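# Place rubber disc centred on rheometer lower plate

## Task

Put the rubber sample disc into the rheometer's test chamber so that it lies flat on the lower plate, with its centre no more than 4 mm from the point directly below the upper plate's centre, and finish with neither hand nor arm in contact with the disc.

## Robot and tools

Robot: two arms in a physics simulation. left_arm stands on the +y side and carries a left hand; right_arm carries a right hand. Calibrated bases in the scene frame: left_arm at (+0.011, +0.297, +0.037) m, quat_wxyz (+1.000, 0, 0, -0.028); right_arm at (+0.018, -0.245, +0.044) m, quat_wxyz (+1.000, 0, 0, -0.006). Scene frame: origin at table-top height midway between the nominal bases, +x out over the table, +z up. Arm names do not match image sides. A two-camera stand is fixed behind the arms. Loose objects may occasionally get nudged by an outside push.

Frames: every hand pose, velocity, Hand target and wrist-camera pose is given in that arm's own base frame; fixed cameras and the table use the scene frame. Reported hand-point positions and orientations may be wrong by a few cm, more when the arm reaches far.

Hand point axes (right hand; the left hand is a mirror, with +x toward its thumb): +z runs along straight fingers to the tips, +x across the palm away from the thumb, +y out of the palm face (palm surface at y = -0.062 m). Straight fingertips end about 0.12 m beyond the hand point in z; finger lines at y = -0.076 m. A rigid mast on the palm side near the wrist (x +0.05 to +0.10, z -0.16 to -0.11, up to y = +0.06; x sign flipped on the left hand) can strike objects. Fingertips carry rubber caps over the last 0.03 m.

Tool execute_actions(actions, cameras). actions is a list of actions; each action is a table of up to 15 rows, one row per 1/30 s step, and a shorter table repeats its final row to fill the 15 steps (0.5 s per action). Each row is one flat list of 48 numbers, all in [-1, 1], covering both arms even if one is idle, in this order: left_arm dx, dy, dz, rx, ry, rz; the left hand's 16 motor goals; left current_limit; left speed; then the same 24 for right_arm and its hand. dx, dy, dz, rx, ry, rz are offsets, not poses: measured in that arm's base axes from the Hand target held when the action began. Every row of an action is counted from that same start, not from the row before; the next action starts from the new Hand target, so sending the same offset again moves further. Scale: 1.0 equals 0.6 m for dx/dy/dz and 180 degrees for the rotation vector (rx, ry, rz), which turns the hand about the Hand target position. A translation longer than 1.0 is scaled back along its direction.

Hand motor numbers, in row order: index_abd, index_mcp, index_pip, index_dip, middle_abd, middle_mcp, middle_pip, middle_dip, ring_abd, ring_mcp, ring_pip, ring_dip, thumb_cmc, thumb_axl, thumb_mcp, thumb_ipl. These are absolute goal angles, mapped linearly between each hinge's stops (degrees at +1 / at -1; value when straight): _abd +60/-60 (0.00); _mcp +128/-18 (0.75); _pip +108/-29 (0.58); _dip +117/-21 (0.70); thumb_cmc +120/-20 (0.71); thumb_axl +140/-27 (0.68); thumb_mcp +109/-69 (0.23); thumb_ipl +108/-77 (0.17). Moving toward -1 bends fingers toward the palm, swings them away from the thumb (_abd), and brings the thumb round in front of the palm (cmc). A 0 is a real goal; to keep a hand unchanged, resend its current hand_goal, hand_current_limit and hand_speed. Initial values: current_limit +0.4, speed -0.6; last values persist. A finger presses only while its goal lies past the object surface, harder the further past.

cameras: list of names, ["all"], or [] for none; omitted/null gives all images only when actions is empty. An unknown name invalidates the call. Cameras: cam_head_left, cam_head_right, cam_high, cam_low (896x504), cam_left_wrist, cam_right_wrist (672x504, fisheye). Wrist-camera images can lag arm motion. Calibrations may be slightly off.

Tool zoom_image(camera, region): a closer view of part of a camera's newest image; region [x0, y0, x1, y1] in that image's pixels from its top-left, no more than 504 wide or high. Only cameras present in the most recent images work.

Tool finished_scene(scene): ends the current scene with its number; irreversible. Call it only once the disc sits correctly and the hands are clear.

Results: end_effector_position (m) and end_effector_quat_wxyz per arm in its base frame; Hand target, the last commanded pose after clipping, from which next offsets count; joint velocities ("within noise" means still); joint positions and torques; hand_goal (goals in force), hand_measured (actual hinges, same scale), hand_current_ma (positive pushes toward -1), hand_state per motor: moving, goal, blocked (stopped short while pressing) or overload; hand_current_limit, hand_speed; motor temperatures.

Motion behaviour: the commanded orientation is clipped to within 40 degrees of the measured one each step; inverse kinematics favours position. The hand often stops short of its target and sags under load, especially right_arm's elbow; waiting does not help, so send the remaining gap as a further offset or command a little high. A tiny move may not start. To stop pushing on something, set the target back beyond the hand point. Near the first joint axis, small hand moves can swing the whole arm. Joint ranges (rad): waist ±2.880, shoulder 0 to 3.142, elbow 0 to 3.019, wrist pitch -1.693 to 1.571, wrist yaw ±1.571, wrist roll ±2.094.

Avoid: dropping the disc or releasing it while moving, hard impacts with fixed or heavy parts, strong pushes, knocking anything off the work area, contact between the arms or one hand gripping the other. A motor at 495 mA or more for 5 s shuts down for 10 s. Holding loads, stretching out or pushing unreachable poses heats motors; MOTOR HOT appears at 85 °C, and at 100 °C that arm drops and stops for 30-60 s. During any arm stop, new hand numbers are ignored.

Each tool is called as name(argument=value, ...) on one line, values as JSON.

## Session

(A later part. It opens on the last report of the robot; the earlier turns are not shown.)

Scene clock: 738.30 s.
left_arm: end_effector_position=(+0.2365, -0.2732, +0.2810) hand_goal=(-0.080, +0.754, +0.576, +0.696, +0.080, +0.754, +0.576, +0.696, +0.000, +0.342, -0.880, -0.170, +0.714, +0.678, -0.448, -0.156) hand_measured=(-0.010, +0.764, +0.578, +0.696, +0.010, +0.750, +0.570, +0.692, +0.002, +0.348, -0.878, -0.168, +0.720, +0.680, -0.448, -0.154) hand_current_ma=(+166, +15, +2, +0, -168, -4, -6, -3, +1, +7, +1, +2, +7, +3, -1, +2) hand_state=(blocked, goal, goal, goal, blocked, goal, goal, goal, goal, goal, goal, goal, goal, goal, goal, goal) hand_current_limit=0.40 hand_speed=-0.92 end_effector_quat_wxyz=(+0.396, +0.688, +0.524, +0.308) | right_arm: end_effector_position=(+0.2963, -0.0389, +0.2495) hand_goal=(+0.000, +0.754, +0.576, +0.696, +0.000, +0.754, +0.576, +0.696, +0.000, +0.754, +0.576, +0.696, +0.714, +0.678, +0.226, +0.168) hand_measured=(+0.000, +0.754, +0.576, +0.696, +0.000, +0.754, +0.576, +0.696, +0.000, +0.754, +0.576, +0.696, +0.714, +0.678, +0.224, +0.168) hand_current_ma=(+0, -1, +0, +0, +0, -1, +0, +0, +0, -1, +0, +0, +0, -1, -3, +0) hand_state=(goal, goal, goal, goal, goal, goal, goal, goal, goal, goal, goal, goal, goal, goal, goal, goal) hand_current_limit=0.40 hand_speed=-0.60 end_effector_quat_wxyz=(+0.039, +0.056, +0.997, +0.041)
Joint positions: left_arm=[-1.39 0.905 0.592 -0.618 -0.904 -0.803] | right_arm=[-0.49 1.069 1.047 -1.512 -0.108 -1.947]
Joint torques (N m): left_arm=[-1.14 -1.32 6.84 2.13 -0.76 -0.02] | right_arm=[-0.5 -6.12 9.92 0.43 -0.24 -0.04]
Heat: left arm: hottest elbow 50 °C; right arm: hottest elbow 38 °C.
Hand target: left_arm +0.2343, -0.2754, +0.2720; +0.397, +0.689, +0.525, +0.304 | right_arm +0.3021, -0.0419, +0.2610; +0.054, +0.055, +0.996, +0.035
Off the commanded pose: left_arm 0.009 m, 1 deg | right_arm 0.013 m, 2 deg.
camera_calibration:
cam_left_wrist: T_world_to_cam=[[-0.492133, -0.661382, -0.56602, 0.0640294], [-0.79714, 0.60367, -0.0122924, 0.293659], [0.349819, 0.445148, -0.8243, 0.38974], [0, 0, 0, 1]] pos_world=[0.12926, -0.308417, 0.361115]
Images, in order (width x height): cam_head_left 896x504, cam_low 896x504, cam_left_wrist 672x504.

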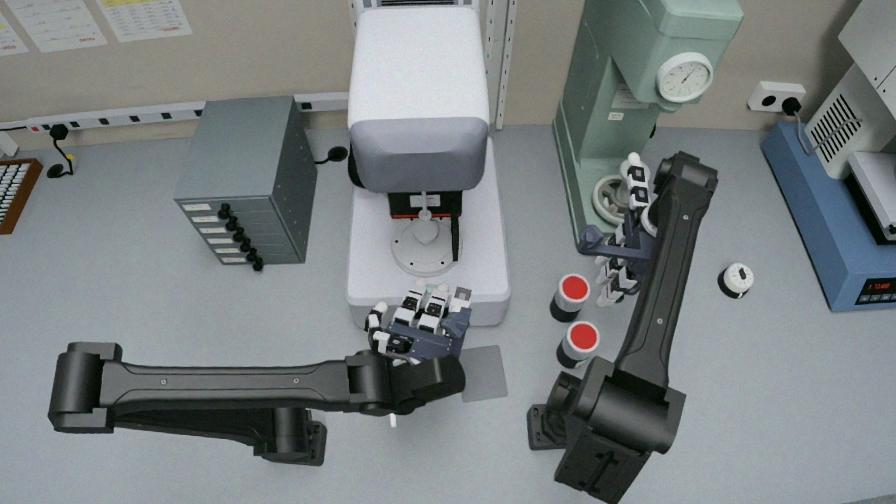

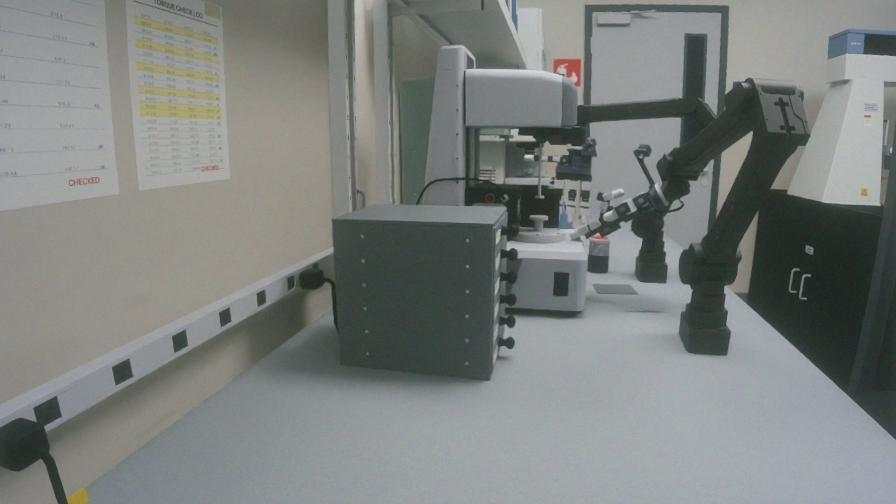

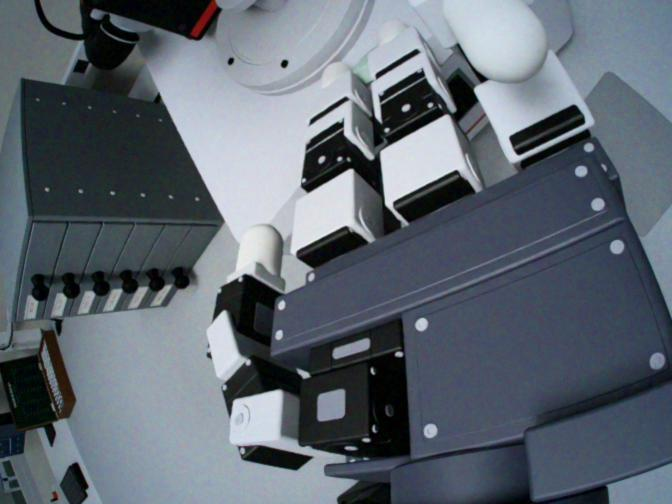

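execute_actions(actions=[[[-0.015,0,-0.005,0,0,0, -0.08,0.754,0.576,0.696, 0.08,0.754,0.576,0.696, 0,0.342,-0.88,-0.17, 0.714,0.678,-0.449,-0.157, 0.4,-0.92, 0,0,0,0,0,0, 0,0.754,0.576,0.696,0,0.754,0.576,0.696,0,0.754,0.576,0.696,0.714,0.678,0.226,0.168,0.4,-0.6]],[[-0.015,0,-0.006,0,0,0, -0.08,0.754,0.576,0.696, 0.08,0.754,0.576,0.696, 0,0.342,-0.88,-0.17, 0.714,0.678,-0.449,-0.157, 0.4,-0.92, 0,0,0,0,0,0, 0,0.754,0.576,0.696,0,0.754,0.576,0.696,0,0.754,0.576,0.696,0.714,0.678,0.226,0.168,0.4,-0.6]]], cameras=["cam_head_left","cam_low","cam_left_wrist"])

zoom_image(camera="cam_head_left", region=[400, 260, 460, 320])

Scene clock: 746.83 s.
left_arm: end_effector_position=(+0.2191, -0.2765, +0.2755) hand_goal=(-0.080, +0.754, +0.576, +0.696, +0.080, +0.754, +0.576, +0.696, +0.000, +0.342, -0.880, -0.170, +0.714, +0.678, -0.448, -0.156) hand_measured=(-0.010, +0.760, +0.576, +0.696, +0.010, +0.754, +0.570, +0.692, +0.002, +0.348, -0.878, -0.168, +0.720, +0.680, -0.448, -0.154) hand_current_ma=(+166, +7, +0, +0, -168, +0, -6, -3, +1, +7, +1, +2, +7, +3, -1, +2) hand_state=(blocked, goal, goal, goal, blocked, goal, goal, goal, goal, goal, goal, goal, goal, goal, goal, goal) hand_current_limit=0.40 hand_speed=-0.92 end_effector_quat_wxyz=(+0.407, +0.683, +0.527, +0.301) | right_arm: end_effector_position=(+0.2963, -0.0389, +0.2495) hand_goal=(+0.000, +0.754, +0.576, +0.696, +0.000, +0.754, +0.576, +0.696, +0.000, +0.754, +0.576, +0.696, +0.714, +0.678, +0.226, +0.168) hand_measured=(+0.000, +0.754, +0.576, +0.696, +0.000, +0.754, +0.576, +0.696, +0.000, +0.754, +0.576, +0.696, +0.714, +0.678, +0.224, +0.168) hand_current_ma=(+0, -1, +0, +0, +0, -1, +0, +0, +0, -1, +0, +0, +0, -1, -3, +0) hand_state=(goal, goal, goal, goal, goal, goal, goal, goal, goal, goal, goal, goal, goal, goal, goal, goal) hand_current_limit=0.40 hand_speed=-0.60 end_effector_quat_wxyz=(+0.039, +0.056, +0.997, +0.041)
Joint positions: left_arm=[-1.46 0.92 0.586 -0.641 -0.941 -0.894] | right_arm=[-0.49 1.069 1.047 -1.512 -0.108 -1.947]
Joint torques (N m): left_arm=[-1.08 -1.49 6.89 0.36 -0.98 -0.05] | right_arm=[-0.44 -6.07 9.92 0.42 -0.24 -0.04]
Heat: left arm: hottest elbow 47 °C; right arm: hottest elbow 38 °C.
Hand target: left_arm +0.2163, -0.2753, +0.2654; +0.397, +0.689, +0.525, +0.304 | right_arm +0.3021, -0.0419, +0.2610; +0.054, +0.055, +0.996, +0.035
Off the commanded pose: left_arm 0.011 m, 1 deg | right_arm 0.013 m, 2 deg.
camera_calibration:
cam_left_wrist: T_world_to_cam=[[-0.493279, -0.675766, -0.547737, 0.0413484], [-0.794843, 0.605981, -0.0318073, 0.287294], [0.353412, 0.419675, -0.836046, 0.388178], [0, 0, 0, 1]] pos_world=[0.111563, -0.309061, 0.356321]
Images, in order (width x height): cam_head_left 896x504, cam_low 896x504, cam_left_wrist 672x504.

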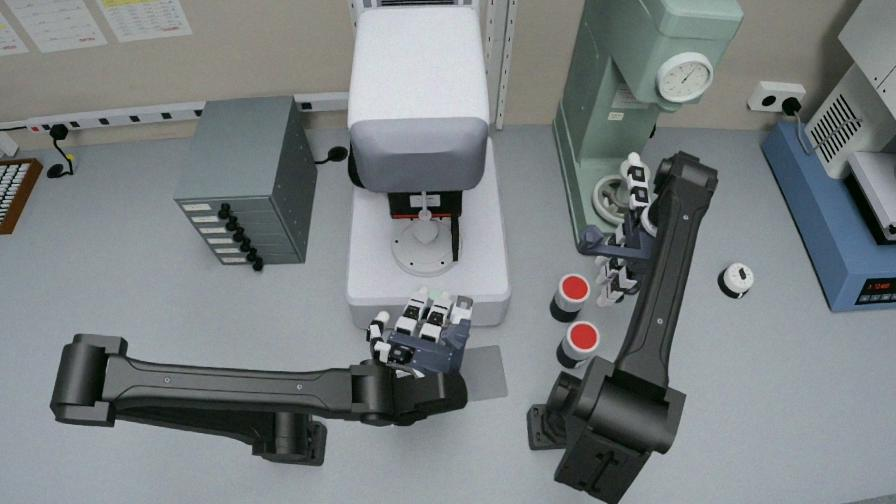

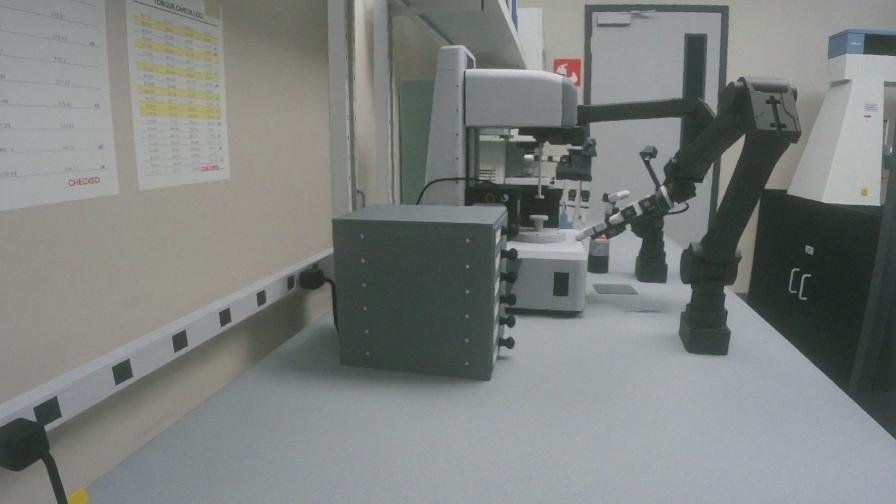

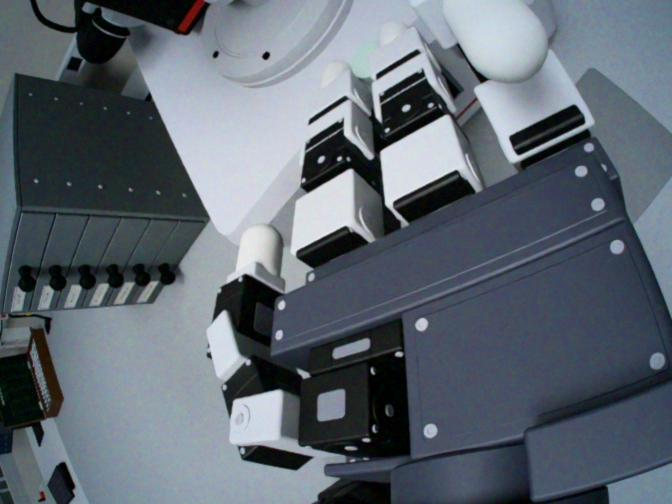

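Scaled by 8.400 from the camera's 896x504 image, which has a finer 1280x720 frame.

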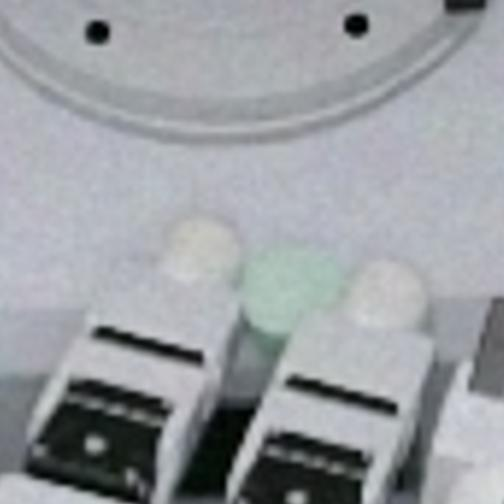

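execute_actions(actions=[[[-0.006,0,-0.005,0,0,0, -0.05,0.754,0.576,0.696, 0.05,0.754,0.576,0.696, 0,0.342,-0.88,-0.17, 0.714,0.678,-0.449,-0.157, 0.4,-0.92, 0,0,0,0,0,0, 0,0.754,0.576,0.696,0,0.754,0.576,0.696,0,0.754,0.576,0.696,0.714,0.678,0.226,0.168,0.4,-0.6]]], cameras=["cam_head_left","cam_head_right","cam_low"])

zoom_image(camera="cam_head_left", region=[400, 260, 460, 320])

zoom_image(camera="cam_low", region=[550, 200, 610, 260])

Scene clock: 752.10 s.
left_arm: end_effector_position=(+0.2161, -0.2767, +0.2739) hand_goal=(-0.050, +0.754, +0.576, +0.696, +0.050, +0.754, +0.576, +0.696, +0.000, +0.342, -0.880, -0.170, +0.714, +0.678, -0.448, -0.156) hand_measured=(-0.008, +0.754, +0.574, +0.694, +0.008, +0.758, +0.574, +0.692, +0.002, +0.348, -0.878, -0.168, +0.720, +0.680, -0.448, -0.154) hand_current_ma=(+83, -1, -2, -1, -84, +4, -2, -3, +1, +7, +1, +2, +7, +3, -1, +2) hand_state=(blocked, goal, goal, goal, blocked, goal, goal, goal, goal, goal, goal, goal, goal, goal, goal, goal) hand_current_limit=0.40 hand_speed=-0.92 end_effector_quat_wxyz=(+0.407, +0.682, +0.528, +0.301) | right_arm: end_effector_position=(+0.2963, -0.0389, +0.2495) hand_goal=(+0.000, +0.754, +0.576, +0.696, +0.000, +0.754, +0.576, +0.696, +0.000, +0.754, +0.576, +0.696, +0.714, +0.678, +0.226, +0.168) hand_measured=(+0.000, +0.754, +0.576, +0.696, +0.000, +0.754, +0.576, +0.696, +0.000, +0.754, +0.576, +0.696, +0.714, +0.678, +0.224, +0.168) hand_current_ma=(+0, -1, +0, +0, +0, -1, +0, +0, +0, -1, +0, +0, +0, -1, -3, +0) hand_state=(goal, goal, goal, goal, goal, goal, goal, goal, goal, goal, goal, goal, goal, goal, goal, goal) hand_current_limit=0.40 hand_speed=-0.60 end_effector_quat_wxyz=(+0.039, +0.056, +0.997, +0.041)
Joint positions: left_arm=[-1.473 0.926 0.586 -0.651 -0.949 -0.916] | right_arm=[-0.49 1.069 1.047 -1.512 -0.108 -1.947]
Joint torques (N m): left_arm=[-1.2 -1.49 6.58 0.38 -0.93 -0.04] | right_arm=[-0.5 -6.07 9.92 0.42 -0.24 -0.04]
Heat: left arm: hottest elbow 46 °C; right arm: hottest elbow 38 °C.
Hand target: left_arm +0.2127, -0.2753, +0.2623; +0.397, +0.689, +0.525, +0.304 | right_arm +0.3021, -0.0419, +0.2610; +0.054, +0.055, +0.996, +0.035
Off the commanded pose: left_arm 0.012 m, 2 deg | right_arm 0.013 m, 2 deg.
Images, in order (width x height): cam_head_left 896x504, cam_head_right 896x504, cam_low 896x504.

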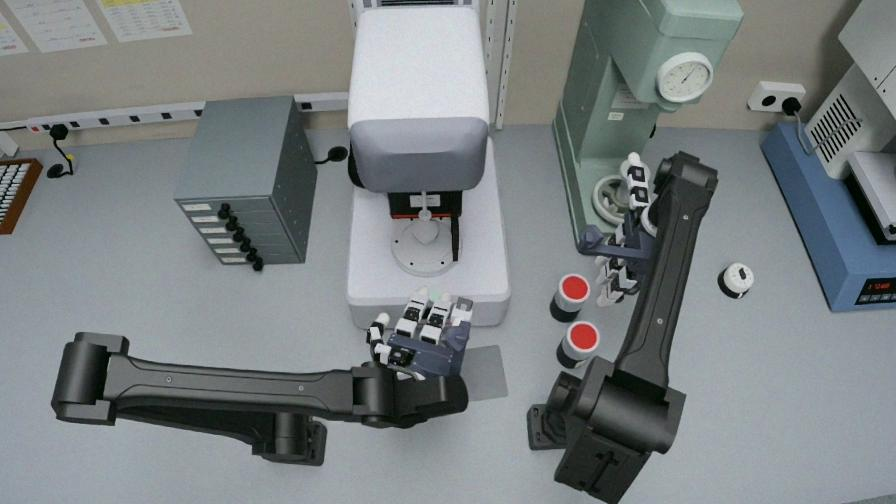

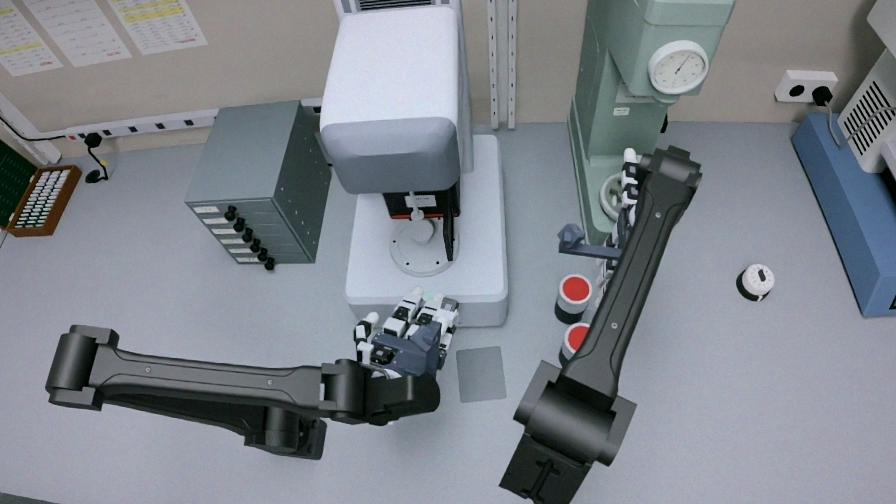

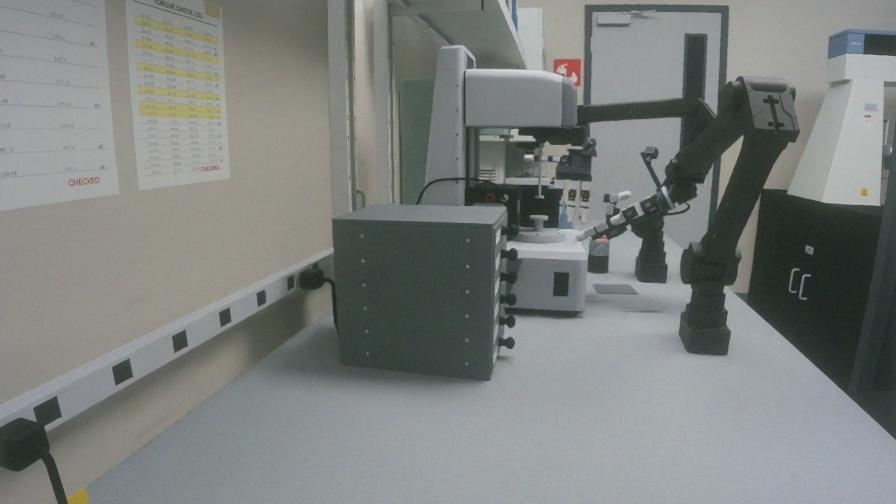

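Scaled by 8.400 from the camera's 896x504 image, which has a finer 1280x720 frame.

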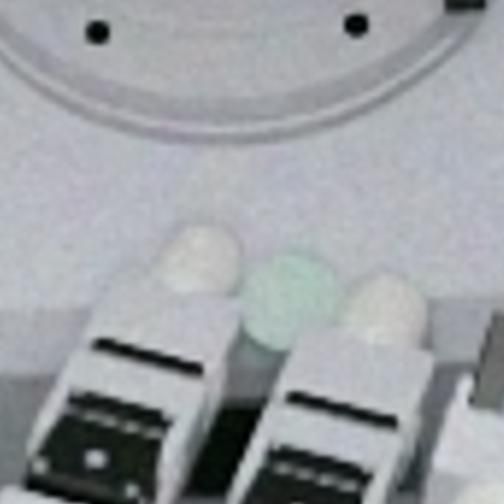

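Scaled by 8.400 from the camera's 896x504 image, which has a finer 1280x720 frame.

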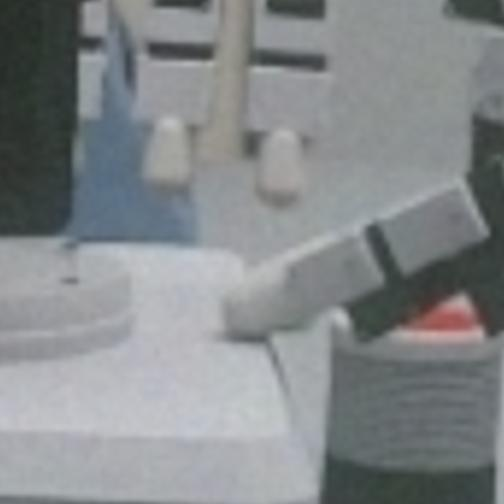

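execute_actions(actions=[[[0,0,0,0,0,0, -0.08,0.754,0.576,0.696, 0.08,0.754,0.576,0.696, 0,0.342,-0.88,-0.17, 0.714,0.678,-0.449,-0.157, 0.4,-0.92, 0,0,0,0,0,0, 0,0.754,0.576,0.696,0,0.754,0.576,0.696,0,0.754,0.576,0.696,0.714,0.678,0.226,0.168,0.4,-0.6]],[[0,0,0.08,0,0,0, -0.08,0.754,0.576,0.696, 0.08,0.754,0.576,0.696, 0,0.342,-0.88,-0.17, 0.714,0.678,-0.449,-0.157, 0.4,-0.92, 0,0,0,0,0,0, 0,0.754,0.576,0.696,0,0.754,0.576,0.696,0,0.754,0.576,0.696,0.714,0.678,0.226,0.168,0.4,-0.6]],[[0,0,0.09,0,0,0, -0.08,0.754,0.576,0.696, 0.08,0.754,0.576,0.696, 0,0.342,-0.88,-0.17, 0.714,0.678,-0.449,-0.157, 0.4,-0.92, 0,0,0,0,0,0, 0,0.754,0.576,0.696,0,0.754,0.576,0.696,0,0.754,0.576,0.696,0.714,0.678,0.226,0.168,0.4,-0.6]],[[0.02,0.01,0.09,0,0,0, -0.08,0.754,0.576,0.696, 0.08,0.754,0.576,0.696, 0,0.342,-0.88,-0.17, 0.714,0.678,-0.449,-0.157, 0.4,-0.92, 0,0,0,0,0,0, 0,0.754,0.576,0.696,0,0.754,0.576,0.696,0,0.754,0.576,0.696,0.714,0.678,0.226,0.168,0.4,-0.6]],[[0.06,0.008,0.02,0,0,0, -0.08,0.754,0.576,0.696, 0.08,0.754,0.576,0.696, 0,0.342,-0.88,-0.17, 0.714,0.678,-0.449,-0.157, 0.4,-0.92, 0,0,0,0,0,0, 0,0.754,0.576,0.696,0,0.754,0.576,0.696,0,0.754,0.576,0.696,0.714,0.678,0.226,0.168,0.4,-0.6]],[[0.05,0,0,0,0,0, -0.08,0.754,0.576,0.696, 0.08,0.754,0.576,0.696, 0,0.342,-0.88,-0.17, 0.714,0.678,-0.449,-0.157, 0.4,-0.92, 0,0,0,0,0,0, 0,0.754,0.576,0.696,0,0.754,0.576,0.696,0,0.754,0.576,0.696,0.714,0.678,0.226,0.168,0.4,-0.6]]], cameras=["cam_head_left","cam_low","cam_left_wrist"])

zoom_image(camera="cam_head_left", region=[390, 210, 460, 280])

zoom_image(camera="cam_low", region=[520, 160, 600, 240])

Scene clock: 767.73 s.
left_arm: end_effector_position=(+0.2836, -0.2568, +0.3923) hand_goal=(-0.080, +0.754, +0.576, +0.696, +0.080, +0.754, +0.576, +0.696, +0.000, +0.342, -0.880, -0.170, +0.714, +0.678, -0.448, -0.156) hand_measured=(-0.008, +0.762, +0.576, +0.694, +0.008, +0.762, +0.576, +0.694, +0.002, +0.348, -0.878, -0.168, +0.720, +0.680, -0.448, -0.154) hand_current_ma=(+171, +10, +0, -2, -173, +13, +0, -2, +1, +7, +1, +2, +7, +3, -1, +2) hand_state=(blocked, goal, goal, goal, blocked, goal, goal, goal, goal, goal, goal, goal, goal, goal, goal, goal) hand_current_limit=0.40 hand_speed=-0.92 end_effector_quat_wxyz=(+0.365, +0.706, +0.522, +0.309) | right_arm: end_effector_position=(+0.2963, -0.0389, +0.2495) hand_goal=(+0.000, +0.754, +0.576, +0.696, +0.000, +0.754, +0.576, +0.696, +0.000, +0.754, +0.576, +0.696, +0.714, +0.678, +0.226, +0.168) hand_measured=(+0.000, +0.754, +0.576, +0.696, +0.000, +0.754, +0.576, +0.696, +0.000, +0.754, +0.576, +0.696, +0.714, +0.678, +0.224, +0.168) hand_current_ma=(+0, -1, +0, +0, +0, -1, +0, +0, +0, -1, +0, +0, +0, -1, -3, +0) hand_state=(goal, goal, goal, goal, goal, goal, goal, goal, goal, goal, goal, goal, goal, goal, goal, goal) hand_current_limit=0.40 hand_speed=-0.60 end_effector_quat_wxyz=(+0.039, +0.056, +0.997, +0.041)
Joint positions: left_arm=[-1.187 0.828 0.863 -0.875 -0.756 -0.587] | right_arm=[-0.49 1.069 1.047 -1.512 -0.108 -1.947]
Joint torques (N m): left_arm=[0.15 -1.61 13.45 2.45 -0.69 0.26] | right_arm=[-0.5 -6.01 9.94 0.4 -0.24 -0.04]
Motor temperatures (°C): left_arm=[27 26 45 26 24 23] | right_arm=[25 31 38 25 22 25]
Heat: left arm: hottest elbow 45 °C; right arm: hottest elbow 38 °C.
Hand target: left_arm +0.2907, -0.2645, +0.4305; +0.397, +0.689, +0.525, +0.304 | right_arm +0.3021, -0.0419, +0.2610; +0.054, +0.055, +0.996, +0.035
Off the commanded pose: left_arm 0.040 m, 4 deg | right_arm 0.013 m, 2 deg.
camera_calibration:
cam_left_wrist: T_world_to_cam=[[-0.516624, -0.62579, -0.584369, 0.184201], [-0.794617, 0.604611, 0.0550322, 0.295807], [0.318877, 0.49278, -0.80962, 0.472947], [0, 0, 0, 1]] pos_world=[0.179404, -0.296636, 0.474269]
Images, in order (width x height): cam_head_left 896x504, cam_low 896x504, cam_left_wrist 672x504.

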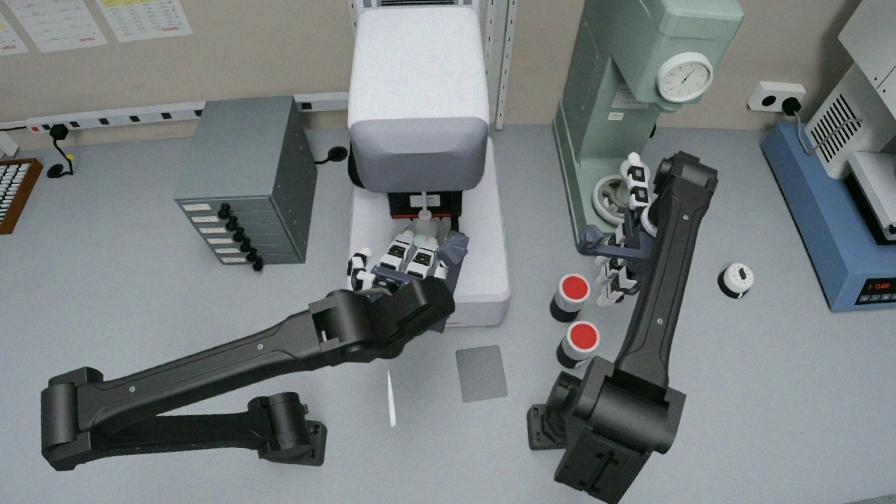

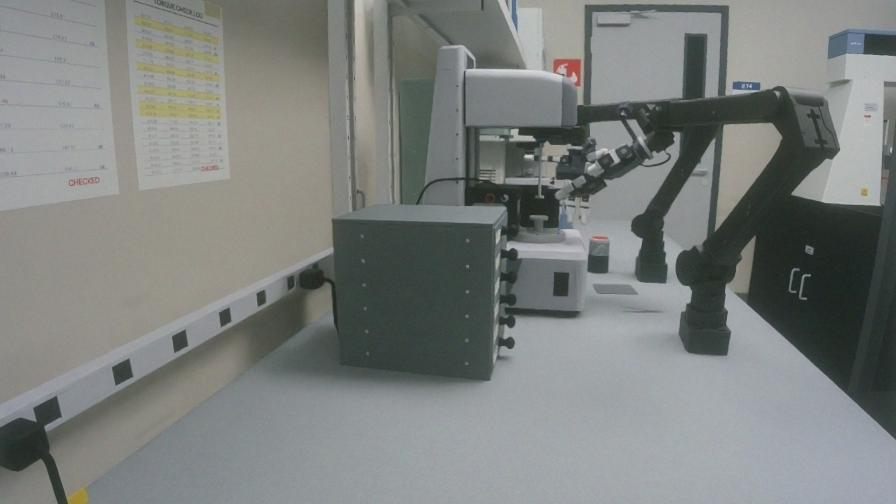

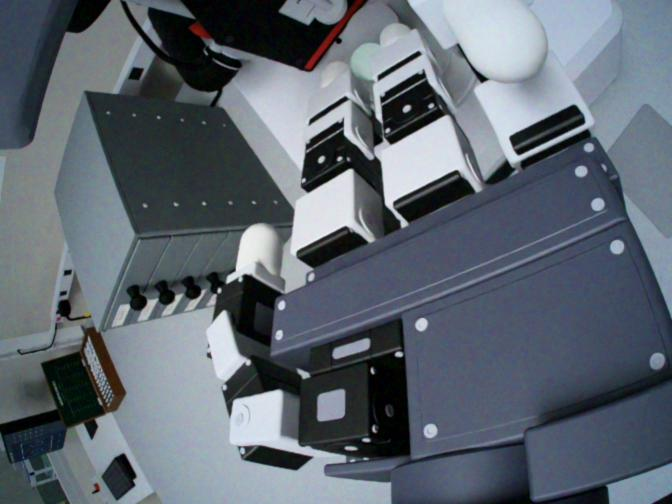

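Scaled by 7.200 from the camera's 896x504 image, which has a finer 1280x720 frame.

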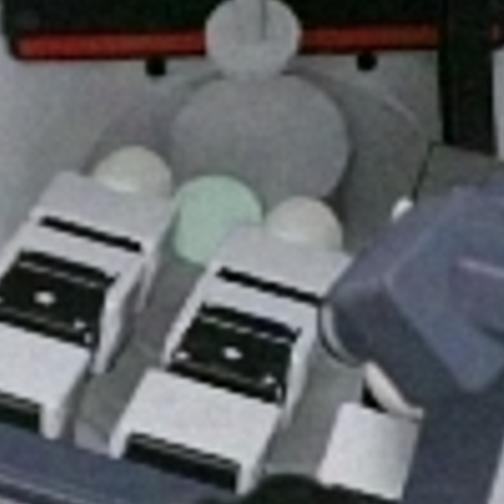

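Scaled by 6.300 from the camera's 896x504 image, which has a finer 1280x720 frame.

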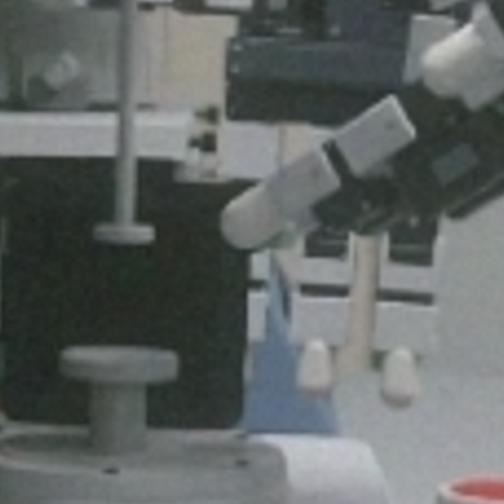

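zoom_image(camera="cam_low", region=[545, 180, 585, 210])

zoom_image(camera="cam_left_wrist", region=[320, 10, 410, 100])

Scaled by 12.600 from the camera's 896x504 image, which has a finer 1280x720 frame.

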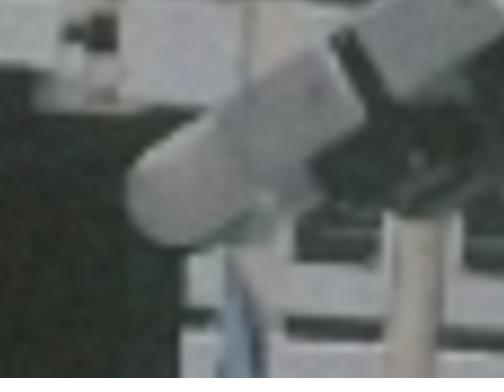

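Scaled by 5.600 from the camera's 672x504 image, which has a finer 960x720 frame.

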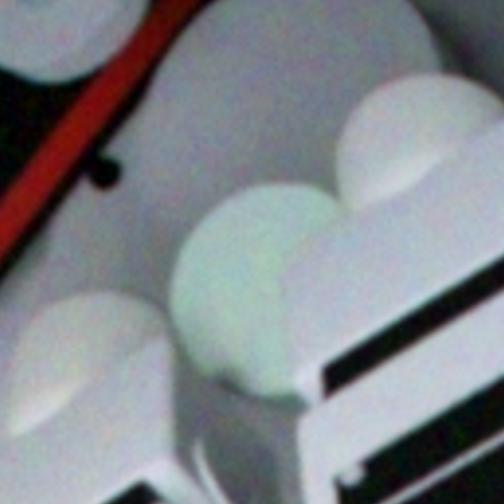

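execute_actions(actions=[[[0,-0.006,-0.06,0,0,0, -0.08,0.754,0.576,0.696, 0.08,0.754,0.576,0.696, 0,0.342,-0.88,-0.17, 0.714,0.678,-0.449,-0.157, 0.4,-0.92, 0,0,0,0,0,0, 0,0.754,0.576,0.696,0,0.754,0.576,0.696,0,0.754,0.576,0.696,0.714,0.678,0.226,0.168,0.4,-0.6]],[[0,0,-0.06,0,0,0, -0.08,0.754,0.576,0.696, 0.08,0.754,0.576,0.696, 0,0.342,-0.88,-0.17, 0.714,0.678,-0.449,-0.157, 0.4,-0.92, 0,0,0,0,0,0, 0,0.754,0.576,0.696,0,0.754,0.576,0.696,0,0.754,0.576,0.696,0.714,0.678,0.226,0.168,0.4,-0.6]]], cameras=["cam_head_left","cam_low","cam_left_wrist"])

zoom_image(camera="cam_head_left", region=[390, 210, 460, 280])

zoom_image(camera="cam_low", region=[520, 180, 580, 240])

Scene clock: 799.70 s.
left_arm: end_effector_position=(+0.2877, -0.2677, +0.3593) hand_goal=(-0.080, +0.754, +0.576, +0.696, +0.080, +0.754, +0.576, +0.696, +0.000, +0.342, -0.880, -0.170, +0.714, +0.678, -0.448, -0.156) hand_measured=(-0.008, +0.762, +0.576, +0.694, +0.008, +0.762, +0.576, +0.694, +0.002, +0.348, -0.878, -0.168, +0.720, +0.680, -0.448, -0.154) hand_current_ma=(+171, +10, +0, -2, -173, +13, +0, -2, +1, +7, +1, +2, +7, +3, -1, +2) hand_state=(blocked, goal, goal, goal, blocked, goal, goal, goal, goal, goal, goal, goal, goal, goal, goal, goal) hand_current_limit=0.40 hand_speed=-0.92 end_effector_quat_wxyz=(+0.395, +0.691, +0.526, +0.301) | right_arm: end_effector_position=(+0.2963, -0.0389, +0.2495) hand_goal=(+0.000, +0.754, +0.576, +0.696, +0.000, +0.754, +0.576, +0.696, +0.000, +0.754, +0.576, +0.696, +0.714, +0.678, +0.226, +0.168) hand_measured=(+0.000, +0.754, +0.576, +0.696, +0.000, +0.754, +0.576, +0.696, +0.000, +0.754, +0.576, +0.696, +0.714, +0.678, +0.224, +0.168) hand_current_ma=(+0, -1, +0, +0, +0, -1, +0, +0, +0, -1, +0, +0, +0, -1, -3, +0) hand_state=(goal, goal, goal, goal, goal, goal, goal, goal, goal, goal, goal, goal, goal, goal, goal, goal) hand_current_limit=0.40 hand_speed=-0.60 end_effector_quat_wxyz=(+0.039, +0.056, +0.997, +0.041)
Joint positions: left_arm=[-1.187 0.851 0.761 -0.68 -0.754 -0.586] | right_arm=[-0.49 1.069 1.047 -1.512 -0.108 -1.947]
Joint torques (N m): left_arm=[0.09 -2.14 8.06 2.58 -0.69 0.26] | right_arm=[-0.5 -6.07 9.91 0.42 -0.24 -0.04]
Motor temperatures (°C): left_arm=[27 26 53 26 24 23] | right_arm=[25 31 38 25 22 25]
Heat: left arm: hottest elbow 53 °C; right arm: hottest elbow 38 °C.
Hand target: left_arm +0.2907, -0.2681, +0.3585; +0.397, +0.689, +0.525, +0.304 | right_arm +0.3021, -0.0419, +0.2610; +0.054, +0.055, +0.996, +0.035
Off the commanded pose: left_arm 0.003 m, 0 deg | right_arm 0.013 m, 2 deg.
camera_calibration:
cam_left_wrist: T_world_to_cam=[[-0.503739, -0.661785, -0.555237, 0.136555], [-0.794164, 0.607692, -0.00380014, 0.329249], [0.339928, 0.439035, -0.831684, 0.43782], [0, 0, 0, 1]] pos_world=[0.181439, -0.30193, 0.4412]
Images, in order (width x height): cam_head_left 896x504, cam_low 896x504, cam_left_wrist 672x504.

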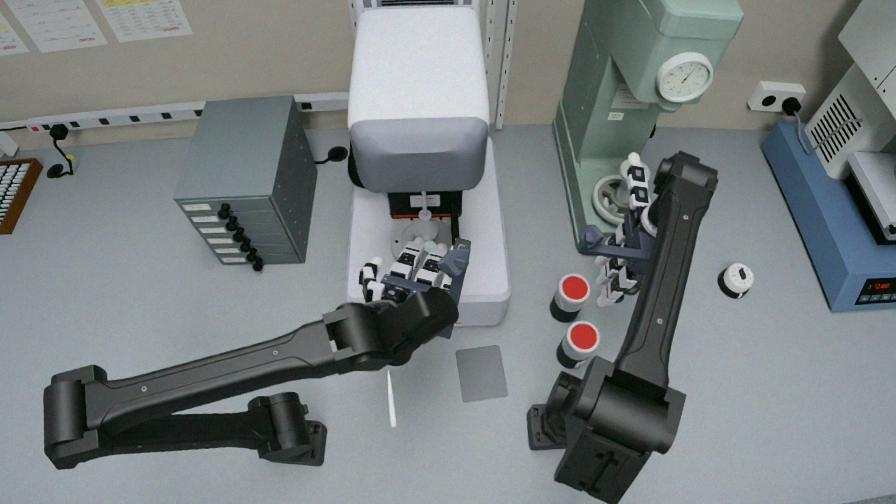

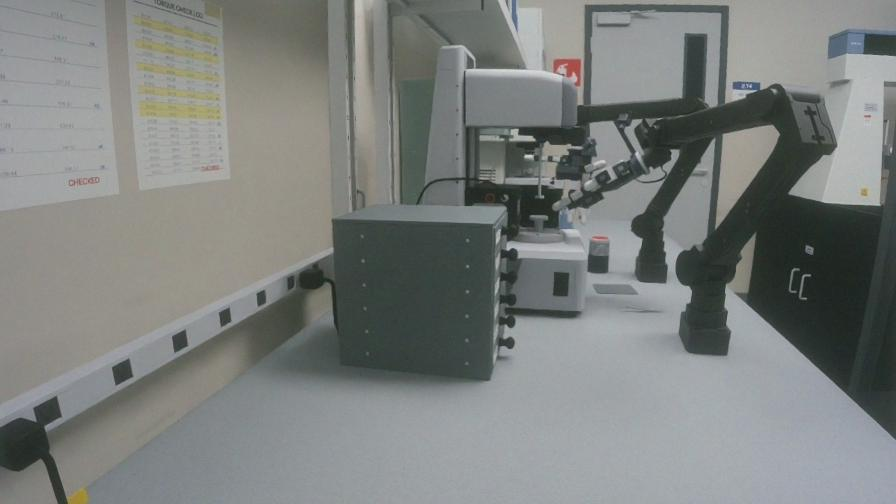

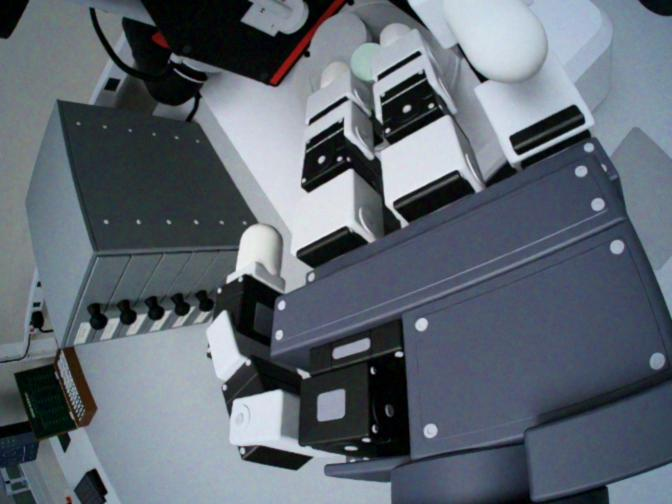

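Scaled by 7.200 from the camera's 896x504 image, which has a finer 1280x720 frame.

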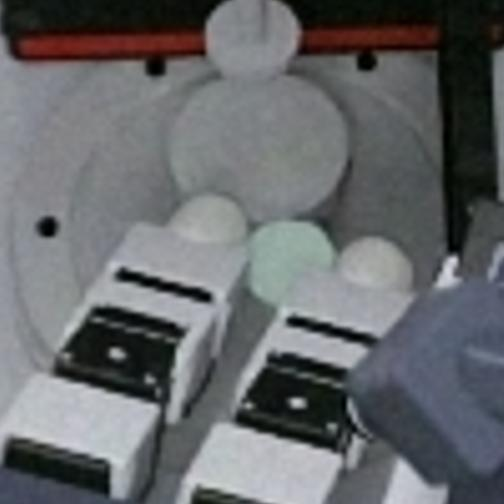

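Scaled by 8.400 from the camera's 896x504 image, which has a finer 1280x720 frame.

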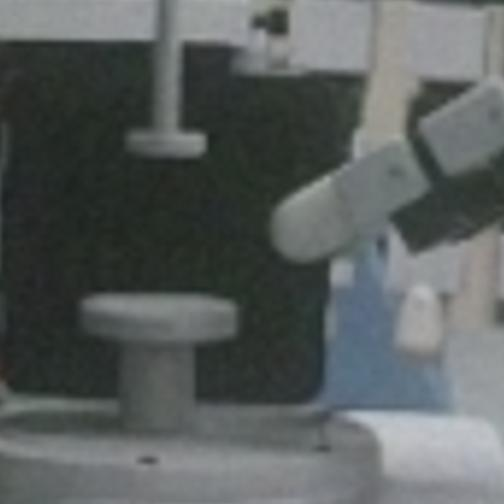

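execute_actions(actions=[[[0.045,0.015,-0.005,0,0,0, -0.08,0.754,0.576,0.696, 0.08,0.754,0.576,0.696, 0,0.342,-0.88,-0.17, 0.714,0.678,-0.449,-0.157, 0.4,-0.92, 0,0,0,0,0,0, 0,0.754,0.576,0.696,0,0.754,0.576,0.696,0,0.754,0.576,0.696,0.714,0.678,0.226,0.168,0.4,-0.6]]], cameras=["cam_head_left","cam_low","cam_left_wrist"])

zoom_image(camera="cam_head_left", region=[390, 210, 460, 280])

zoom_image(camera="cam_low", region=[520, 180, 580, 240])

zoom_image(camera="cam_left_wrist", region=[290, 0, 430, 105])

Scene clock: 805.83 s.
left_arm: end_effector_position=(+0.3150, -0.2577, +0.3597) hand_goal=(-0.080, +0.754, +0.576, +0.696, +0.080, +0.754, +0.576, +0.696, +0.000, +0.342, -0.880, -0.170, +0.714, +0.678, -0.448, -0.156) hand_measured=(-0.008, +0.762, +0.576, +0.694, +0.008, +0.762, +0.576, +0.694, +0.002, +0.348, -0.878, -0.168, +0.720, +0.680, -0.448, -0.154) hand_current_ma=(+171, +10, +0, -2, -173, +13, +0, -2, +1, +7, +1, +2, +7, +3, -1, +2) hand_state=(blocked, goal, goal, goal, blocked, goal, goal, goal, goal, goal, goal, goal, goal, goal, goal, goal) hand_current_limit=0.40 hand_speed=-0.92 end_effector_quat_wxyz=(+0.397, +0.688, +0.528, +0.300) | right_arm: end_effector_position=(+0.2963, -0.0389, +0.2495) hand_goal=(+0.000, +0.754, +0.576, +0.696, +0.000, +0.754, +0.576, +0.696, +0.000, +0.754, +0.576, +0.696, +0.714, +0.678, +0.226, +0.168) hand_measured=(+0.000, +0.754, +0.576, +0.696, +0.000, +0.754, +0.576, +0.696, +0.000, +0.754, +0.576, +0.696, +0.714, +0.678, +0.224, +0.168) hand_current_ma=(+0, -1, +0, +0, +0, -1, +0, +0, +0, -1, +0, +0, +0, -1, -3, +0) hand_state=(goal, goal, goal, goal, goal, goal, goal, goal, goal, goal, goal, goal, goal, goal, goal, goal) hand_current_limit=0.40 hand_speed=-0.60 end_effector_quat_wxyz=(+0.039, +0.056, +0.997, +0.041)
Joint positions: left_arm=[-1.076 0.851 0.751 -0.6 -0.674 -0.493] | right_arm=[-0.49 1.069 1.047 -1.512 -0.108 -1.947]
Joint torques (N m): left_arm=[-0.09 -2.02 7.86 2.8 -0.53 0.29] | right_arm=[-0.5 -6.07 9.92 0.4 -0.24 -0.05]
Heat: left arm: hottest elbow 51 °C; right arm: hottest elbow 38 °C.
Hand target: left_arm +0.3177, -0.2591, +0.3556; +0.397, +0.689, +0.525, +0.304 | right_arm +0.3021, -0.0419, +0.2610; +0.054, +0.055, +0.996, +0.035
Off the commanded pose: left_arm 0.005 m, 1 deg | right_arm 0.013 m, 2 deg.
camera_calibration:
cam_left_wrist: T_world_to_cam=[[-0.499785, -0.66837, -0.550904, 0.152569], [-0.79668, 0.604312, -0.0104107, 0.347118], [0.339876, 0.433691, -0.834503, 0.42413], [0, 0, 0, 1]] pos_world=[0.208642, -0.291737, 0.441603]
Images, in order (width x height): cam_head_left 896x504, cam_low 896x504, cam_left_wrist 672x504.

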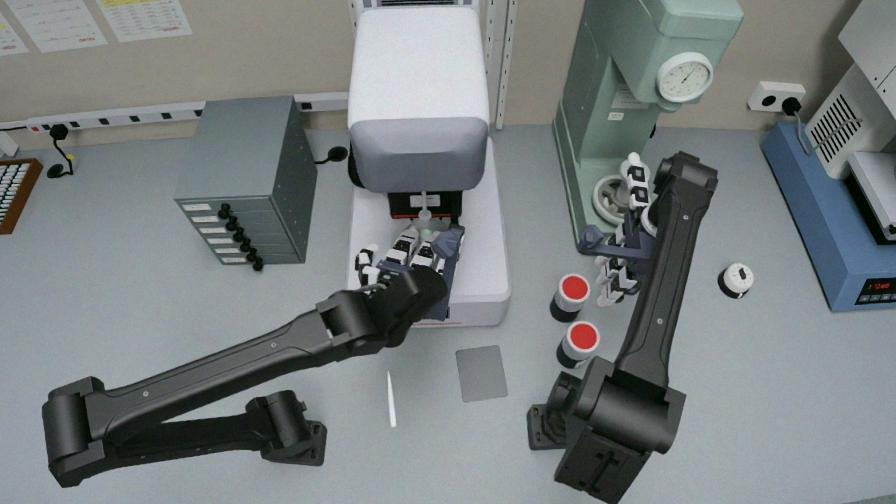

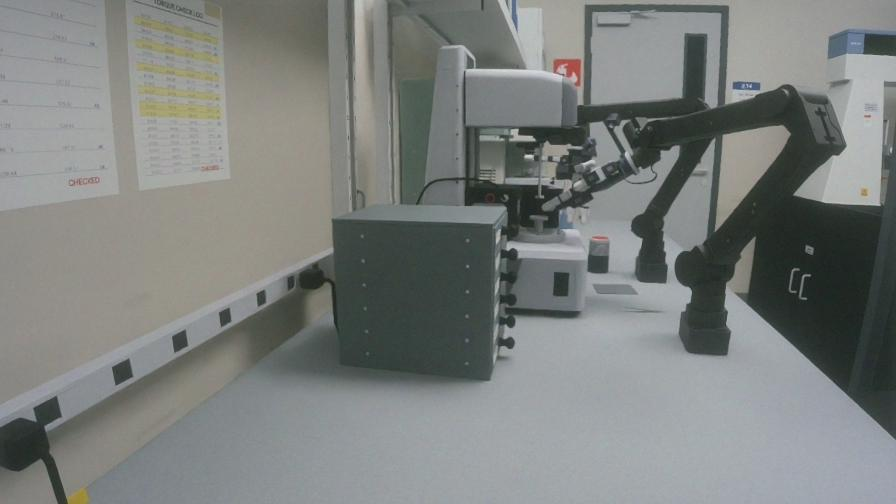

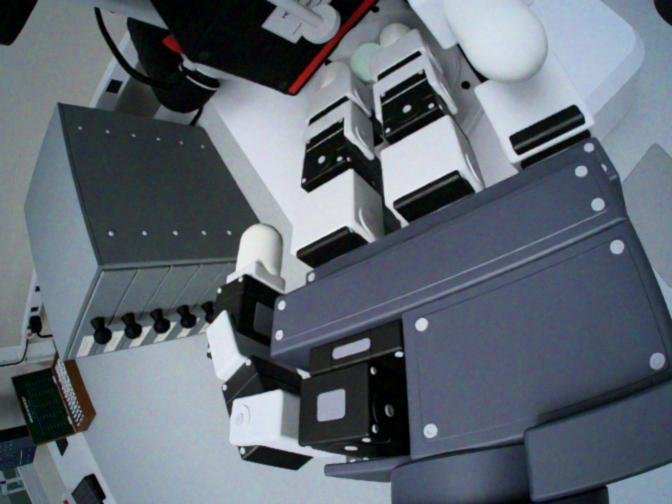

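Scaled by 7.200 from the camera's 896x504 image, which has a finer 1280x720 frame.

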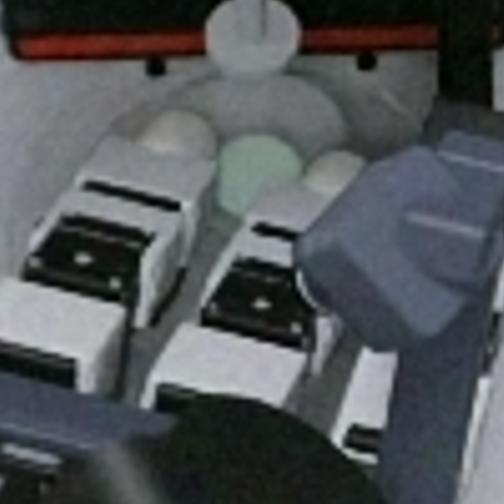

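Scaled by 8.400 from the camera's 896x504 image, which has a finer 1280x720 frame.

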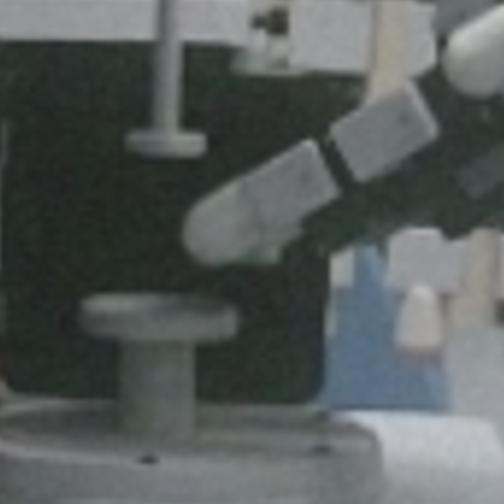

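Scaled by 3.600 from the camera's 672x504 image, which has a finer 960x720 frame.

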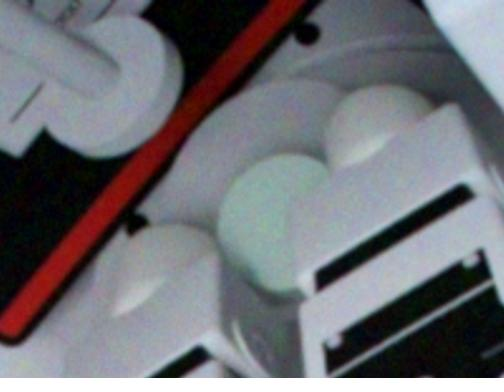

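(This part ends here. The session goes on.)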